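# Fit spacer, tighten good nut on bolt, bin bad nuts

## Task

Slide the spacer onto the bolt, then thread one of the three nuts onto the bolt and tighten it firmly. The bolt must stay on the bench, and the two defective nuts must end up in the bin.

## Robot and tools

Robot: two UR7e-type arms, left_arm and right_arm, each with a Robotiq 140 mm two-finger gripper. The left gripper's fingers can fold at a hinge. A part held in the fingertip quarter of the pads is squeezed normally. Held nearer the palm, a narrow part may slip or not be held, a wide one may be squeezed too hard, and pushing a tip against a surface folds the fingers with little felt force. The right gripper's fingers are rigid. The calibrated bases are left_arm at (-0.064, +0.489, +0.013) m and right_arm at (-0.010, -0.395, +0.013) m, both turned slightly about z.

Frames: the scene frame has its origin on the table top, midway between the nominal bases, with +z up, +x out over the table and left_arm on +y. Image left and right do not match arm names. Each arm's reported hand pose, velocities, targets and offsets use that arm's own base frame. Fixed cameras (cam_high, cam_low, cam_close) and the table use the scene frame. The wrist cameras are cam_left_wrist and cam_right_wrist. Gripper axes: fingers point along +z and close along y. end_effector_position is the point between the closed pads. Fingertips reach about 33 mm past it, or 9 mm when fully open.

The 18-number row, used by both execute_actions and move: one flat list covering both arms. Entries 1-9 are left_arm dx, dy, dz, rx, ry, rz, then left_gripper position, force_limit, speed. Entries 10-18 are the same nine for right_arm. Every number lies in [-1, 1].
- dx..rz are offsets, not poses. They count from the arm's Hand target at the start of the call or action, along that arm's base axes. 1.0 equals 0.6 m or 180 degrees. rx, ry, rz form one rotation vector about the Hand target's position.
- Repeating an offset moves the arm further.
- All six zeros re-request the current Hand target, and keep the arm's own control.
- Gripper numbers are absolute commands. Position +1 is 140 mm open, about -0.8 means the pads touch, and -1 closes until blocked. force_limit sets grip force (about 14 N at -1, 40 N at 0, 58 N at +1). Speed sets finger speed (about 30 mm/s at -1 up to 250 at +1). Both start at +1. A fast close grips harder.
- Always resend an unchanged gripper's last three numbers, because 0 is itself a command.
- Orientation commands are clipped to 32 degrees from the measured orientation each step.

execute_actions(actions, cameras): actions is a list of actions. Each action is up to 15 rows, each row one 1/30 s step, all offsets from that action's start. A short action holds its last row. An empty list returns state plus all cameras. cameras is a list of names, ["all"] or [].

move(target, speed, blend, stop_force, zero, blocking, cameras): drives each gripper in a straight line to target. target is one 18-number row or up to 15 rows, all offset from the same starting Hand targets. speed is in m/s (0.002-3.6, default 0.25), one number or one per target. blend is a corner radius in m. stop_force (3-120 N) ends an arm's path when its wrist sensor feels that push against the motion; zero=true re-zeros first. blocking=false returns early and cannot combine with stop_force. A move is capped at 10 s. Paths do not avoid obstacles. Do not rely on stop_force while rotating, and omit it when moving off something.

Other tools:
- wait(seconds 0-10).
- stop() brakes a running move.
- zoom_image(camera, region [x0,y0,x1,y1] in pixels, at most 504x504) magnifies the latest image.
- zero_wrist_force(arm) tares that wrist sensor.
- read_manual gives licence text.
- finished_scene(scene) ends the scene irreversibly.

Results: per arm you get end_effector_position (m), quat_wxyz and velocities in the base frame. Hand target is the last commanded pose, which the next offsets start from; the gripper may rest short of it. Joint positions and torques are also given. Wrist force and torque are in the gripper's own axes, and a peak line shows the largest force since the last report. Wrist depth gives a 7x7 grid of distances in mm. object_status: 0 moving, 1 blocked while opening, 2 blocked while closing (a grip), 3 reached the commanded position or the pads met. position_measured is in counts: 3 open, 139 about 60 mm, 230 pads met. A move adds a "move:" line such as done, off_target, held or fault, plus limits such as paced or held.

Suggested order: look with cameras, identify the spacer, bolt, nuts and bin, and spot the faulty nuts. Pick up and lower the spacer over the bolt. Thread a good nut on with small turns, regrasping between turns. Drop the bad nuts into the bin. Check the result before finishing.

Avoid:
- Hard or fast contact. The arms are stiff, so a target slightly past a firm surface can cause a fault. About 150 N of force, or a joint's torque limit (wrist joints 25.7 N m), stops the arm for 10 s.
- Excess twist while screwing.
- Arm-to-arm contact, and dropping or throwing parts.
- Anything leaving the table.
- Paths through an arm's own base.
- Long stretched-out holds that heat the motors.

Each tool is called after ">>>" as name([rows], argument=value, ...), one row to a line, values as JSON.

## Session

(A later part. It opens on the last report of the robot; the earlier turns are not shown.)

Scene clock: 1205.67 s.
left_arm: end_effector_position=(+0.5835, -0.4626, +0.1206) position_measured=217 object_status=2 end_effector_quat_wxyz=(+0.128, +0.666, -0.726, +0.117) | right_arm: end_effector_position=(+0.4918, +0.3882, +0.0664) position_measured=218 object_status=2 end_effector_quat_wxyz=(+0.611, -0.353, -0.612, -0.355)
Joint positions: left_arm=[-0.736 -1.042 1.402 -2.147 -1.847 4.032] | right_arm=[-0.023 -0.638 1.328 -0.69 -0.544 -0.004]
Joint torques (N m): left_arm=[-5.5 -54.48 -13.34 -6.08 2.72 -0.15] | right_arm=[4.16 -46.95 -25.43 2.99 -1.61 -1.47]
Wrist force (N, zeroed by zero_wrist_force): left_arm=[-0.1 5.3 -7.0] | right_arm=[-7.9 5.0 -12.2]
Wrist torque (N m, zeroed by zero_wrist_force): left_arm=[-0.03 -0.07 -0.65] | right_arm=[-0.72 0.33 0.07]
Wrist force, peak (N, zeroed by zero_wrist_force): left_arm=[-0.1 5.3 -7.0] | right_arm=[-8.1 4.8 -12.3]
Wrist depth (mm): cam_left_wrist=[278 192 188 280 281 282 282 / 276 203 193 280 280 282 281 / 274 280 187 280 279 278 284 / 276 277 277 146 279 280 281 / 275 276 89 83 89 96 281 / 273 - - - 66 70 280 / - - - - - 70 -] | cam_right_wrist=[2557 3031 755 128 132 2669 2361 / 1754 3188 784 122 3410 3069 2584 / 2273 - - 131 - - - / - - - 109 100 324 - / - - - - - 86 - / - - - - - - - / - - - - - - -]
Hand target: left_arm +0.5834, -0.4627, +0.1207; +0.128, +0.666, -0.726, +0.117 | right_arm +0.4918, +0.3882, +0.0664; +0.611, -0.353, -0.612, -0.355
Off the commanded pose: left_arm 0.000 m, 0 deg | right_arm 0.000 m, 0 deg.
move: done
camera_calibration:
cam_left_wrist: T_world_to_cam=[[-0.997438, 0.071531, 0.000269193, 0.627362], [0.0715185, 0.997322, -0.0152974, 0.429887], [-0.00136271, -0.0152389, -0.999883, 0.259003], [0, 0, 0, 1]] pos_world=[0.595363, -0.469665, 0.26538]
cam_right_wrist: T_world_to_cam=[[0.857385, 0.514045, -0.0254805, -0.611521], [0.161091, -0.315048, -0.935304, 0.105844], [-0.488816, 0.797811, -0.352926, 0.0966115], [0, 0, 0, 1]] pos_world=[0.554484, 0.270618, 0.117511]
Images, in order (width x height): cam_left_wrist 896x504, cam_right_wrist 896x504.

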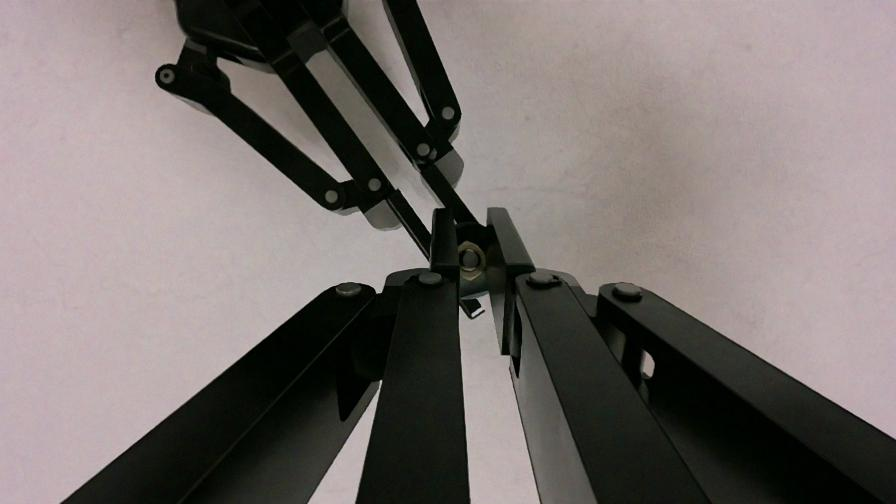

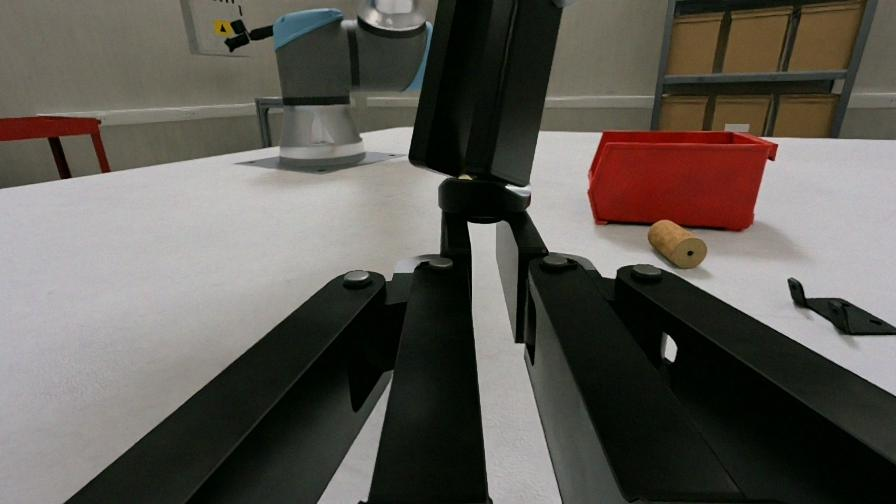

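>>> move([
  [0,0,0,0,0,0,-1,1,1,0,0,0,0,0,0,-0.45,1,-1],
  [0,0,0,0,0,0,-1,1,1,0,0,-0.0015,0,0,0,-0.45,1,-1],
  [0,0,0,0,0,0,-1,1,1,0.125,-0.2165,-0.0015,0,0,0,-0.45,1,-1],
], speed=[0.1,0.05,0.2], blend=[0,0,0], cameras=["cam_left_wrist","cam_right_wrist","cam_close"])

Scene clock: 1225.90 s.
left_arm: end_effector_position=(+0.5834, -0.4627, +0.1207) position_measured=217 object_status=2 end_effector_quat_wxyz=(+0.128, +0.666, -0.726, +0.117) | right_arm: end_effector_position=(+0.5668, +0.2584, +0.0654) position_measured=186 object_status=3 end_effector_quat_wxyz=(+0.611, -0.353, -0.612, -0.355)
Joint positions: left_arm=[-0.736 -1.043 1.402 -2.147 -1.846 4.032] | right_arm=[-0.202 -0.501 1.04 -0.539 -0.723 -0.004]
Joint torques (N m): left_arm=[7.82 -56.46 -14.7 -4.45 0.54 -0.17] | right_arm=[-0.38 -58.27 -13.34 0.25 1.94 -1.32]
Wrist force (N, zeroed by zero_wrist_force): left_arm=[-0.5 -4.6 2.7] | right_arm=[2.4 -1.7 -4.0]
Wrist torque (N m, zeroed by zero_wrist_force): left_arm=[0.08 -0.01 0.03] | right_arm=[-0.23 0.00 0.08]
Wrist force, peak (N, zeroed by zero_wrist_force): left_arm=[-0.3 5.4 -6.5] | right_arm=[-9.0 4.9 -11.9]
Wrist depth (mm): cam_left_wrist=[278 278 278 280 282 282 283 / 278 279 279 280 281 282 281 / 275 280 276 282 279 281 281 / 275 277 277 130 279 279 282 / 276 - 88 89 92 96 280 / 273 - - - 66 70 280 / - - - - - 70 -] | cam_right_wrist=[- 2855 899 279 3410 2531 - / 2046 2958 933 276 3558 2698 2584 / 586 - - - 549 - 600 / - - - - 110 - - / - - 90 241 - 93 - / - - - - - - - / - - - - - - -]
Hand target: left_arm +0.5834, -0.4627, +0.1207; +0.128, +0.666, -0.726, +0.117 | right_arm +0.5668, +0.2583, +0.0655; +0.611, -0.353, -0.612, -0.355
Off the commanded pose: left_arm 0.000 m, 0 deg | right_arm 0.000 m, 0 deg.
move: done
camera_calibration:
cam_left_wrist: T_world_to_cam=[[-0.997417, 0.071828, 0.000165401, 0.627416], [0.0718171, 0.997301, -0.015293, 0.429708], [-0.00126342, -0.0152416, -0.999883, 0.259043], [0, 0, 0, 1]] pos_world=[0.595262, -0.469665, 0.26548]
cam_right_wrist: T_world_to_cam=[[0.857385, 0.514045, -0.0254805, -0.60899], [0.161091, -0.315048, -0.935304, 0.051918], [-0.488816, 0.797811, -0.352926, 0.236507], [0, 0, 0, 1]] pos_world=[0.629384, 0.140718, 0.116511]
Images, in order (width x height): cam_close 896x504, cam_left_wrist 896x504, cam_right_wrist 896x504.

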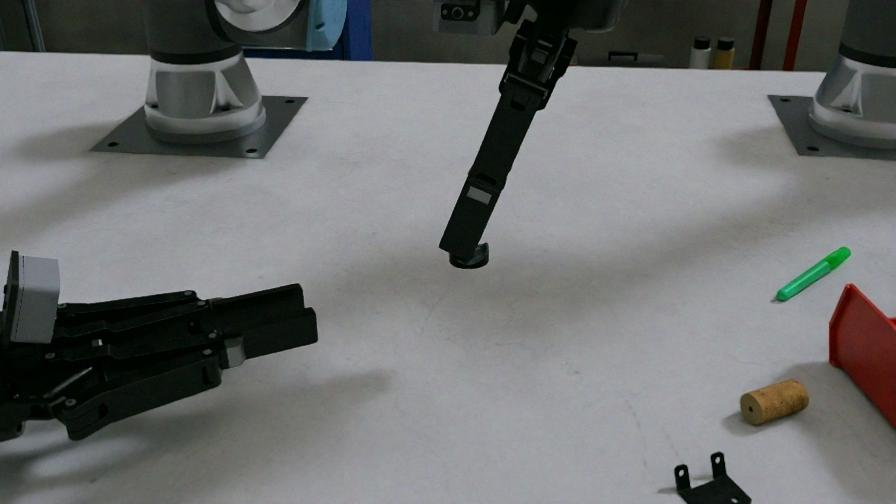

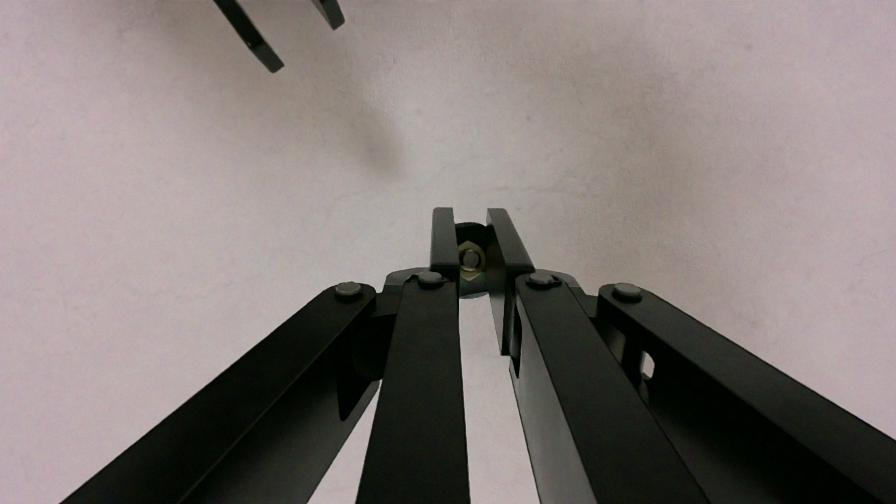

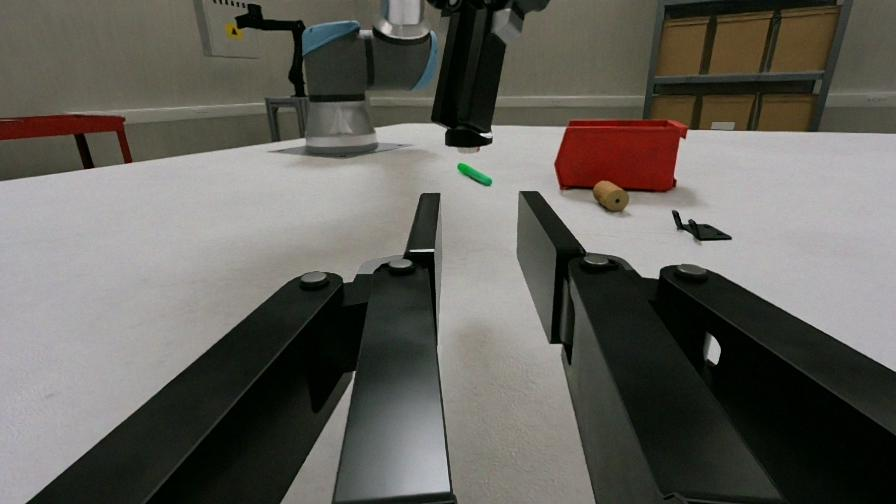

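>>> zoom_image(camera="cam_right_wrist", region=[420, 90, 530, 170])

>>> zoom_image(camera="cam_left_wrist", region=[410, 180, 550, 310])

>>> zoom_image(camera="cam_close", region=[420, 200, 520, 290])

Scaled by 4.582 from the camera's 896x504 image, which has a finer 1280x720 frame.

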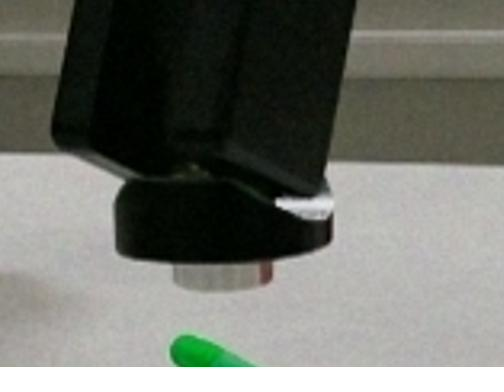

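Scaled by 3.600 from the camera's 896x504 image, which has a finer 1280x720 frame.

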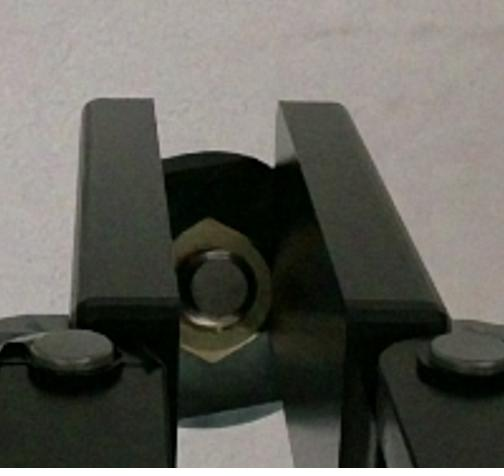

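Scaled by 5.040 from the camera's 896x504 image, which has a finer 1280x720 frame.

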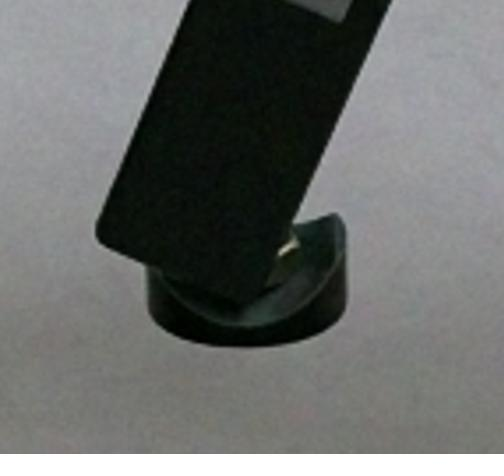

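>>> move(target=[0,0,-0.1228,0,0,0,-1,1,1,0,0,0,0,0,0,-0.45,1,-1], speed=0.12, cameras=["cam_right_wrist"])

>>> zoom_image(camera="cam_right_wrist", region=[400, 110, 560, 230])

>>> move(target=[0,0,-0.0285,0,0,0,-1,1,1,0,0,0,0,0,0,-0.45,1,-1], speed=0.008, stop_force=4, cameras=["cam_right_wrist","cam_close"])

>>> zoom_image(camera="cam_right_wrist", region=[400, 110, 560, 230])

>>> zoom_image(camera="cam_close", region=[400, 230, 540, 340])

Scene clock: 1233.20 s.
left_arm: end_effector_position=(+0.5834, -0.4626, +0.0469) position_measured=217 object_status=2 end_effector_quat_wxyz=(+0.128, +0.666, -0.726, +0.117) | right_arm: end_effector_position=(+0.5668, +0.2583, +0.0655) position_measured=186 object_status=3 end_effector_quat_wxyz=(+0.611, -0.353, -0.612, -0.355)
Joint positions: left_arm=[-0.736 -0.968 1.488 -2.307 -1.846 4.032] | right_arm=[-0.202 -0.501 1.04 -0.539 -0.723 -0.003]
Joint torques (N m): left_arm=[5.4 -61.24 -31.25 -2.89 -0.16 -0.89] | right_arm=[-6.65 -61.7 -29.76 2.99 -1.9 1.32]
Wrist force (N, zeroed by zero_wrist_force): left_arm=[-0.8 -4.5 2.8] | right_arm=[2.2 -1.7 -4.0]
Wrist torque (N m, zeroed by zero_wrist_force): left_arm=[0.08 0.04 0.01] | right_arm=[-0.24 0.04 0.09]
Wrist force, peak (N, zeroed by zero_wrist_force): left_arm=[-1.6 -4.4 4.5] | right_arm=[2.7 -1.8 -4.1]
Wrist depth (mm): cam_left_wrist=[203 203 204 206 205 206 206 / 202 202 203 204 205 206 206 / 201 202 204 203 204 205 206 / - 201 202 174 203 205 205 / 201 201 88 95 92 96 205 / 201 - - - 66 70 205 / - - - - - 70 -] | cam_right_wrist=[- 2384 896 311 274 2822 2557 / 2098 - 916 302 542 2994 3031 / - - - 292 538 - - / 356 - - 288 111 - - / - - 90 - - 93 - / - - - - - - - / - - - - - - -]
Hand target: left_arm +0.5834, -0.4627, +0.0470; +0.128, +0.666, -0.726, +0.117 | right_arm +0.5668, +0.2583, +0.0655; +0.611, -0.353, -0.612, -0.355
Off the commanded pose: left_arm 0.000 m, 0 deg | right_arm 0.000 m, 0 deg.
move: done
camera_calibration:
cam_right_wrist: T_world_to_cam=[[0.857385, 0.514045, -0.0254805, -0.609074], [0.161091, -0.315048, -0.935304, 0.0519954], [-0.488816, 0.797811, -0.352926, 0.236591], [0, 0, 0, 1]] pos_world=[0.629484, 0.140718, 0.116611]
Images, in order (width x height): cam_right_wrist 896x504.

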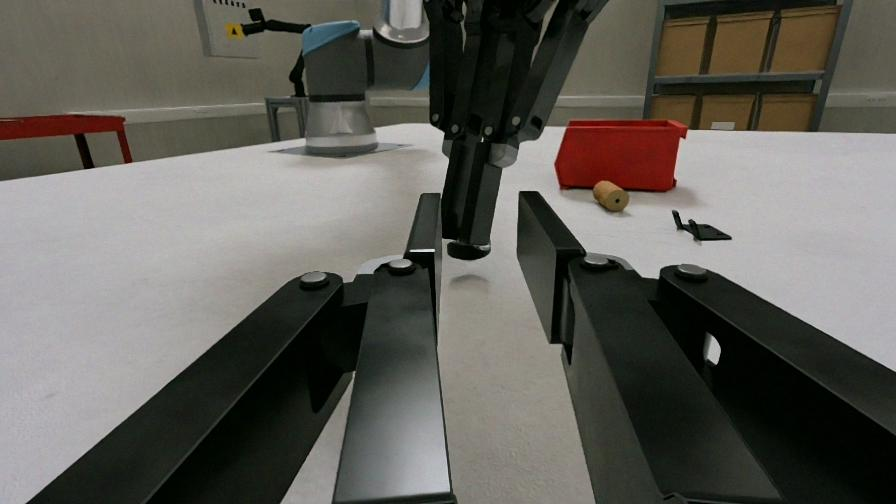

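Scaled by 3.150 from the camera's 896x504 image, which has a finer 1280x720 frame.

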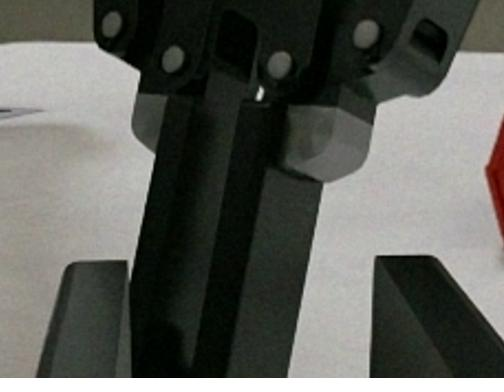

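Scene clock: 1235.93 s.
left_arm: end_effector_position=(+0.5834, -0.4627, +0.0345) position_measured=217 object_status=2 end_effector_quat_wxyz=(+0.128, +0.666, -0.726, +0.117) | right_arm: end_effector_position=(+0.5668, +0.2583, +0.0655) position_measured=186 object_status=3 end_effector_quat_wxyz=(+0.611, -0.353, -0.612, -0.355)
Joint positions: left_arm=[-0.736 -0.953 1.499 -2.333 -1.846 4.032] | right_arm=[-0.202 -0.501 1.04 -0.539 -0.723 -0.003]
Joint torques (N m): left_arm=[0.95 -58.94 -25.32 -1.69 -0.03 -0.93] | right_arm=[-7.03 -60.92 -30 2.92 -2.13 1.27]
Wrist force (N, zeroed by zero_wrist_force): left_arm=[1.5 -4.7 -1.0] | right_arm=[2.3 -1.7 -4.1]
Wrist torque (N m, zeroed by zero_wrist_force): left_arm=[0.06 0.08 0.01] | right_arm=[-0.24 0.01 0.08]
Wrist force, peak (N, zeroed by zero_wrist_force): left_arm=[2.3 -3.9 -7.1] | right_arm=[2.6 -1.6 -4.2]
Wrist depth (mm): cam_left_wrist=[190 191 191 192 192 192 194 / 190 190 190 192 192 194 193 / 190 190 190 191 192 192 193 / 189 189 190 174 191 192 193 / 189 189 88 95 92 96 192 / 188 - - - 66 70 192 / - - - - - 70 -] | cam_right_wrist=[- 3148 896 313 272 2888 2294 / 1948 2640 926 299 272 2669 2888 / - 792 - 286 546 - - / 395 - - 290 129 356 - / - 281 90 - - 93 - / - - - - - - - / - - - - - - -]
Hand target: left_arm +0.5834, -0.4627, +0.0345; +0.128, +0.666, -0.726, +0.117 (not the last commanded pose) | right_arm +0.5668, +0.2583, +0.0655; +0.611, -0.353, -0.612, -0.355
Off the commanded pose: left_arm 0.005 m, 0 deg | right_arm 0.000 m, 0 deg.
move: contact (left_arm)
camera_calibration:
cam_right_wrist: T_world_to_cam=[[0.857385, 0.514045, -0.0254805, -0.609074], [0.161091, -0.315048, -0.935304, 0.0519954], [-0.488816, 0.797811, -0.352926, 0.236591], [0, 0, 0, 1]] pos_world=[0.629484, 0.140718, 0.116611]
Images, in order (width x height): cam_close 896x504, cam_right_wrist 896x504.

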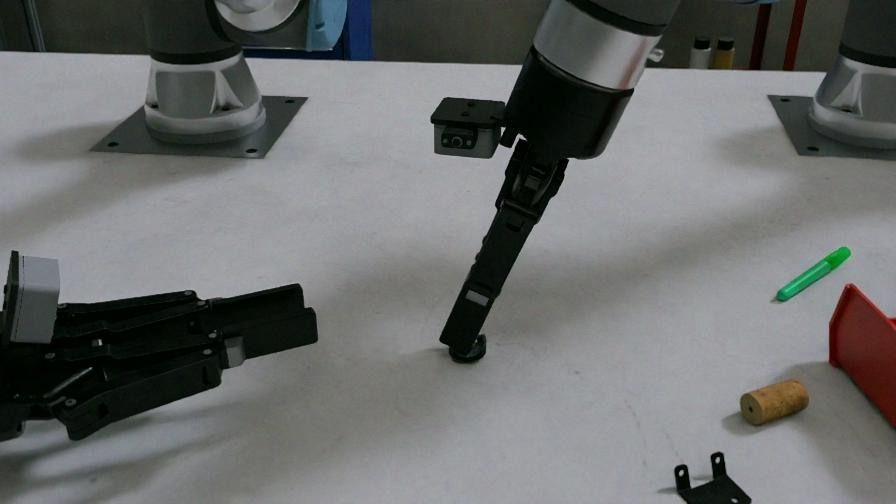

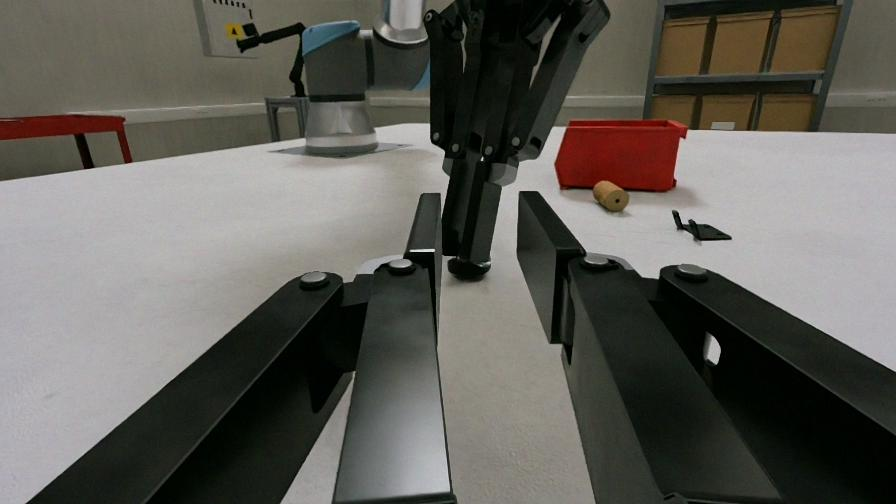

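Scaled by 3.150 from the camera's 896x504 image, which has a finer 1280x720 frame.

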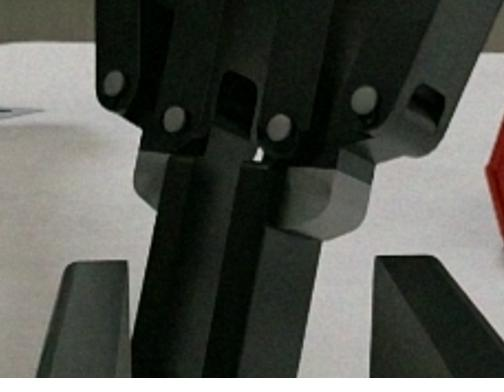

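Scaled by 3.600 from the camera's 896x504 image, which has a finer 1280x720 frame.

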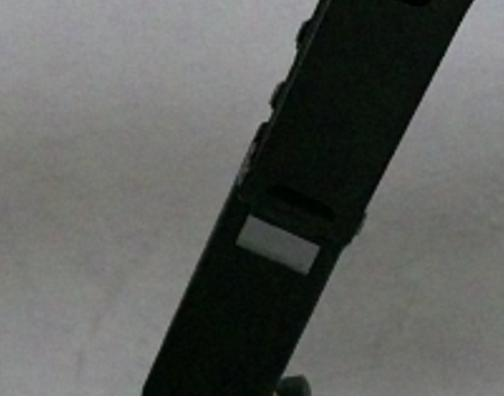

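>>> move(target=[0,0,0,0,0,0,-0.58,1,-1,0,0,0,0,0,0,-0.45,1,-1], speed=0.05, cameras=["cam_left_wrist"])

>>> zoom_image(camera="cam_left_wrist", region=[410, 180, 550, 310])

Scene clock: 1239.40 s.
left_arm: end_effector_position=(+0.5834, -0.4627, +0.0345) position_measured=202 object_status=0 end_effector_quat_wxyz=(+0.128, +0.666, -0.726, +0.117) | right_arm: end_effector_position=(+0.5668, +0.2583, +0.0655) position_measured=186 object_status=3 end_effector_quat_wxyz=(+0.611, -0.353, -0.612, -0.355)
Joint positions: left_arm=[-0.736 -0.953 1.499 -2.333 -1.846 4.032] | right_arm=[-0.202 -0.501 1.04 -0.539 -0.723 -0.003]
Joint torques (N m): left_arm=[0.33 -58.33 -24.06 -2.78 -0.08 -0.71] | right_arm=[-5.4 -60.01 -29.2 2.89 -1.92 1.35]
Wrist force (N, zeroed by zero_wrist_force): left_arm=[-0.7 -4.4 2.5] | right_arm=[2.3 -1.7 -3.9]
Wrist torque (N m, zeroed by zero_wrist_force): left_arm=[0.09 0.04 0.01] | right_arm=[-0.24 0.02 0.08]
Wrist force, peak (N, zeroed by zero_wrist_force): left_arm=[-0.7 -4.6 2.8] | right_arm=[2.5 -1.6 -4.2]
Wrist depth (mm): cam_left_wrist=[191 191 191 192 192 193 194 / 189 191 191 192 192 193 194 / 189 190 190 191 191 192 193 / 189 189 190 177 191 191 192 / 188 189 88 174 90 89 192 / 189 - - 190 - 70 192 / - - - - - 70 -] | cam_right_wrist=[2923 2640 896 318 274 2728 2316 / - 2698 933 312 278 2790 3273 / - - - 301 536 - - / - - - 292 110 - - / - - 90 - - 93 - / - - - - - - - / - - - - - - -]
Hand target: left_arm +0.5834, -0.4627, +0.0345; +0.128, +0.666, -0.726, +0.117 | right_arm +0.5668, +0.2583, +0.0655; +0.611, -0.353, -0.612, -0.355
Off the commanded pose: left_arm 0.000 m, 0 deg | right_arm 0.000 m, 0 deg.
move: done
camera_calibration:
cam_left_wrist: T_world_to_cam=[[-0.997424, 0.0717272, 0.0000598462, 0.627406], [0.0717178, 0.997306, -0.0153846, 0.428466], [-0.00116318, -0.0153407, -0.999882, 0.172647], [0, 0, 0, 1]] pos_world=[0.595263, -0.469665, 0.179181]
Images, in order (width x height): cam_left_wrist 896x504.

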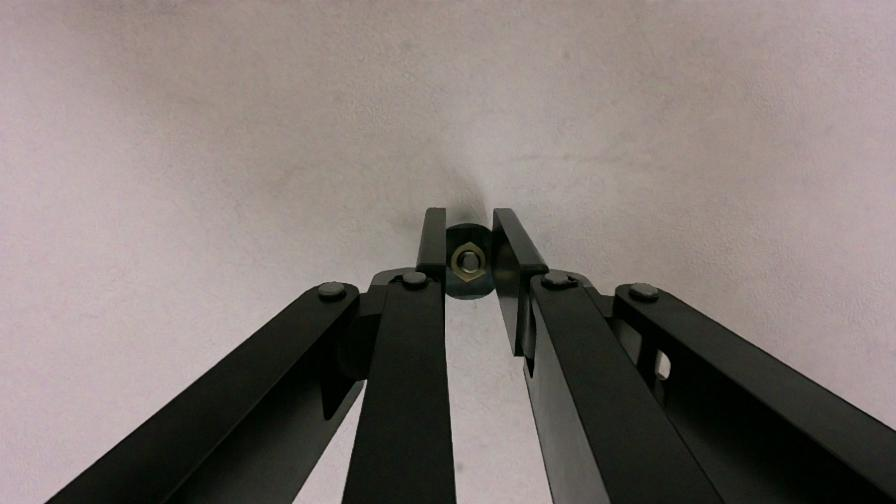

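Scaled by 3.600 from the camera's 896x504 image, which has a finer 1280x720 frame.

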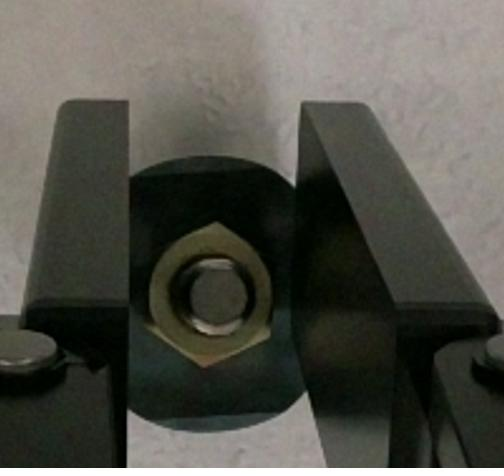

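>>> move([
  [0,0,0.08,0,0,0,-0.58,1,-1,0,0,0,0,0,0,-0.45,1,-1],
  [0,0.05,0.25,0,0,0,-0.58,1,-1,0,0,0,0,0,0,-0.45,1,-1],
], speed=[0.06,0.2], blend=[0.01,0], cameras=["all"])

>>> zoom_image(camera="cam_right_wrist", region=[420, 200, 520, 290])

>>> zoom_image(camera="cam_close", region=[420, 280, 520, 380])

>>> zoom_image(camera="cam_high", region=[540, 220, 650, 310])

Scene clock: 1244.10 s.
left_arm: end_effector_position=(+0.5835, -0.4327, +0.1845) position_measured=202 object_status=3 end_effector_quat_wxyz=(+0.128, +0.666, -0.726, +0.117) | right_arm: end_effector_position=(+0.5668, +0.2583, +0.0655) position_measured=186 object_status=3 end_effector_quat_wxyz=(+0.611, -0.353, -0.612, -0.355)
Joint positions: left_arm=[-0.702 -1.123 1.353 -2.008 -1.854 4.066] | right_arm=[-0.202 -0.501 1.04 -0.539 -0.723 -0.003]
Joint torques (N m): left_arm=[-8.13 -37.07 -17.68 -2.69 -0.27 -1.16] | right_arm=[-6 -59.72 -29.85 2.89 -2.16 1.16]
Wrist force (N, zeroed by zero_wrist_force): left_arm=[-0.6 -4.4 2.8] | right_arm=[2.4 -1.5 -4.1]
Wrist torque (N m, zeroed by zero_wrist_force): left_arm=[0.12 0.03 -0.17] | right_arm=[-0.20 0.00 0.09]
Wrist force, peak (N, zeroed by zero_wrist_force): left_arm=[-0.6 -4.7 4.3] | right_arm=[2.7 -1.8 -4.1]
Wrist depth (mm): cam_left_wrist=[343 344 344 340 347 348 340 / 343 339 342 341 346 349 349 / 345 348 343 343 345 346 348 / 339 341 340 328 343 346 349 / 339 341 88 343 90 89 346 / 341 - - - - 70 347 / - - - - - 70 -] | cam_right_wrist=[- - 886 933 3273 2822 2505 / - 3610 923 - 3897 2888 2557 / - - - - - - - / - - - 130 110 - - / - - 90 - - 93 - / - - - - - - - / - - - - - - -]
Hand target: left_arm +0.5834, -0.4327, +0.1845; +0.128, +0.666, -0.726, +0.117 | right_arm +0.5668, +0.2583, +0.0655; +0.611, -0.353, -0.612, -0.355
Off the commanded pose: left_arm 0.000 m, 0 deg | right_arm 0.000 m, 0 deg.
move: done
camera_calibration:
cam_left_wrist: T_world_to_cam=[[-0.997424, 0.0717257, -0.0000542467, 0.625282], [0.0717178, 0.997303, -0.0155769, 0.400917], [-0.00106316, -0.0155406, -0.999879, 0.323042], [0, 0, 0, 1]] pos_world=[0.595262, -0.439665, 0.329282]
cam_right_wrist: T_world_to_cam=[[0.857385, 0.514045, -0.0254805, -0.609074], [0.161091, -0.315048, -0.935304, 0.0519954], [-0.488816, 0.797811, -0.352926, 0.236591], [0, 0, 0, 1]] pos_world=[0.629484, 0.140718, 0.116611]

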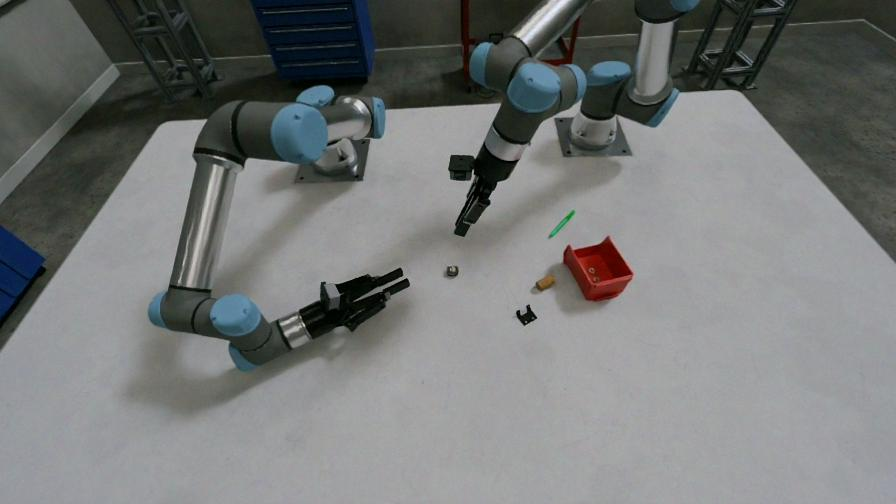

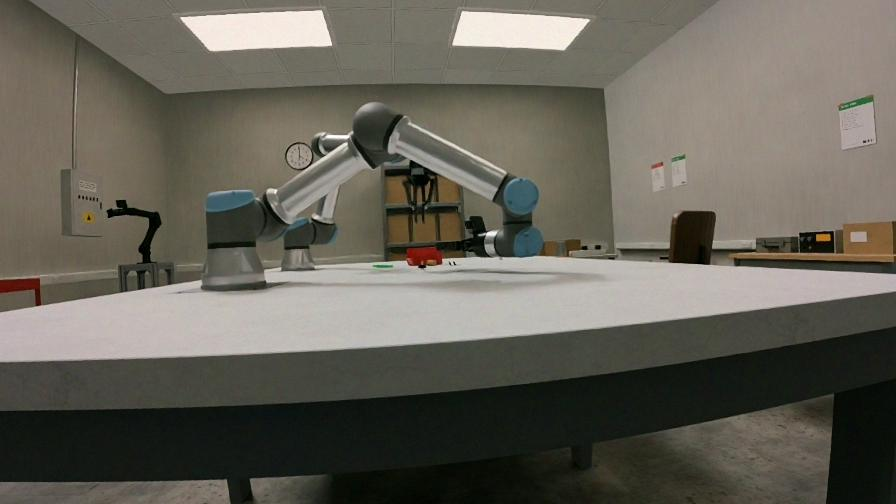

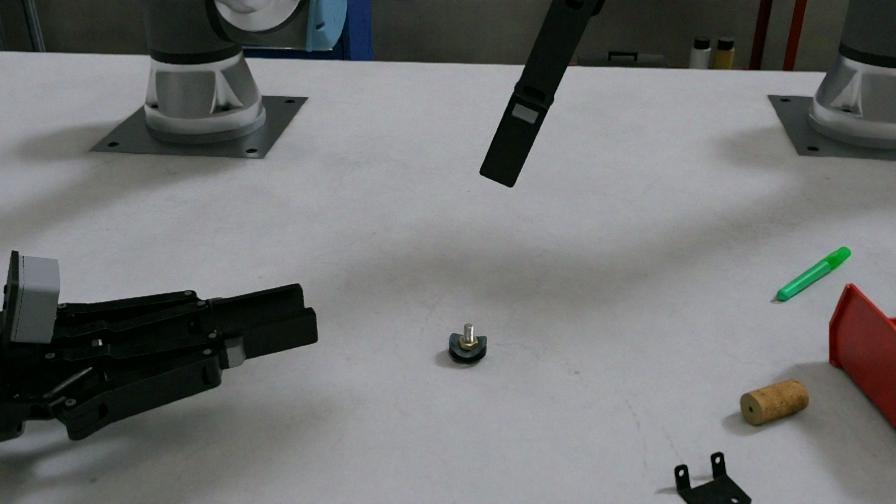

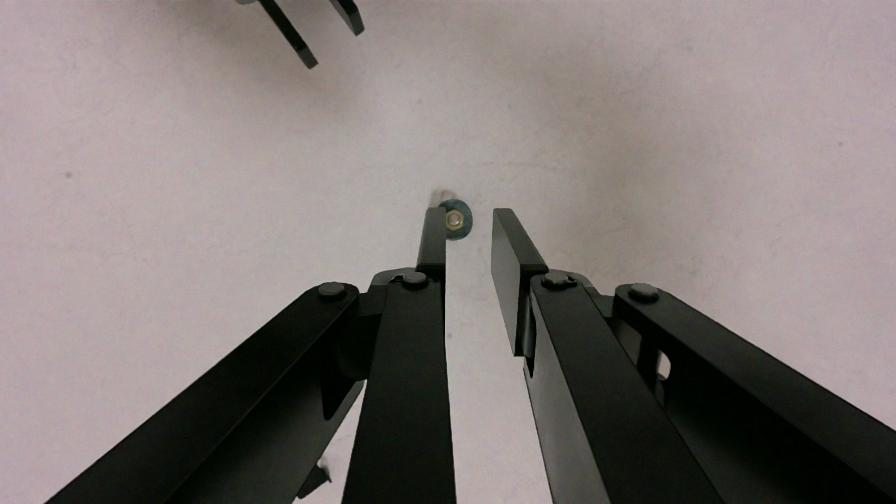

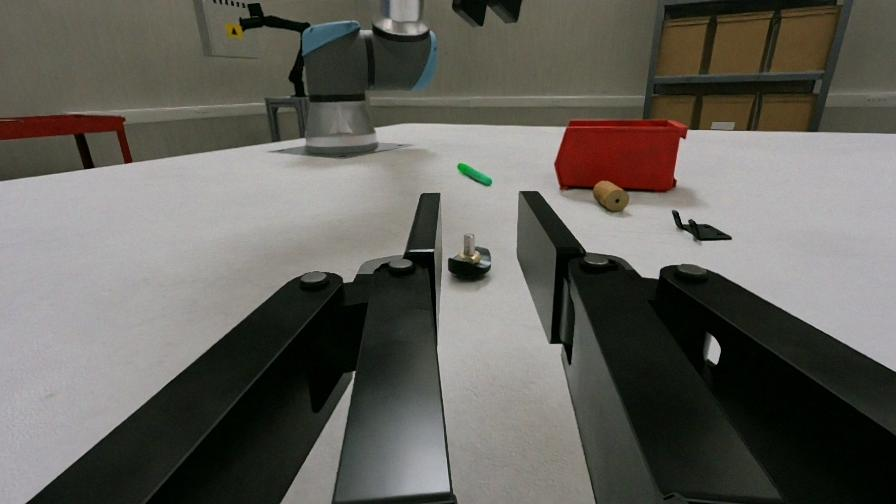

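Scaled by 5.040 from the camera's 896x504 image, which has a finer 1280x720 frame.

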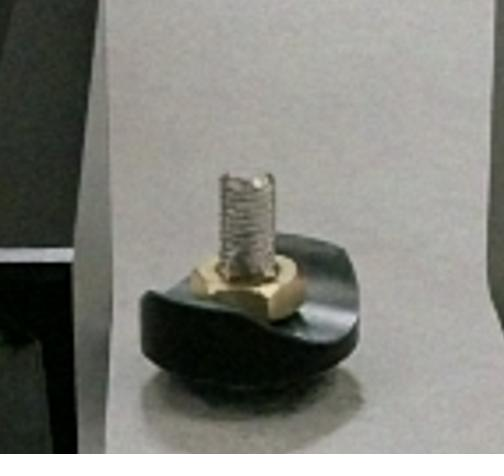

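Scaled by 5.040 from the camera's 896x504 image, which has a finer 1280x720 frame.

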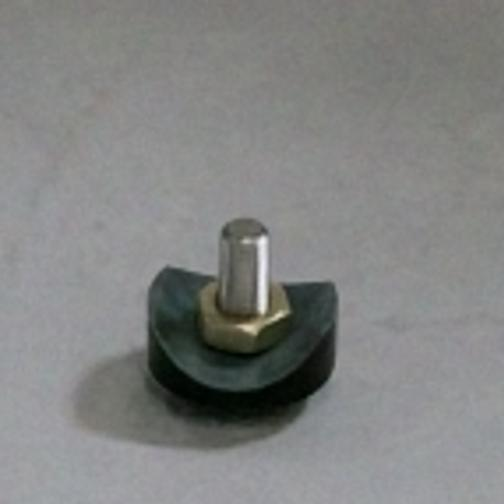

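Scaled by 4.582 from the camera's 896x504 image, which has a finer 1280x720 frame.

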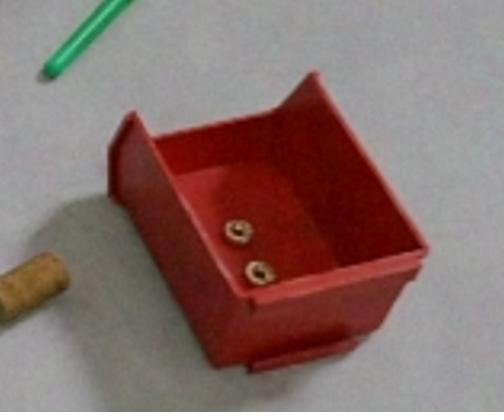

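>>> finished_scene(scene=2)

The scene is finished: the task was done.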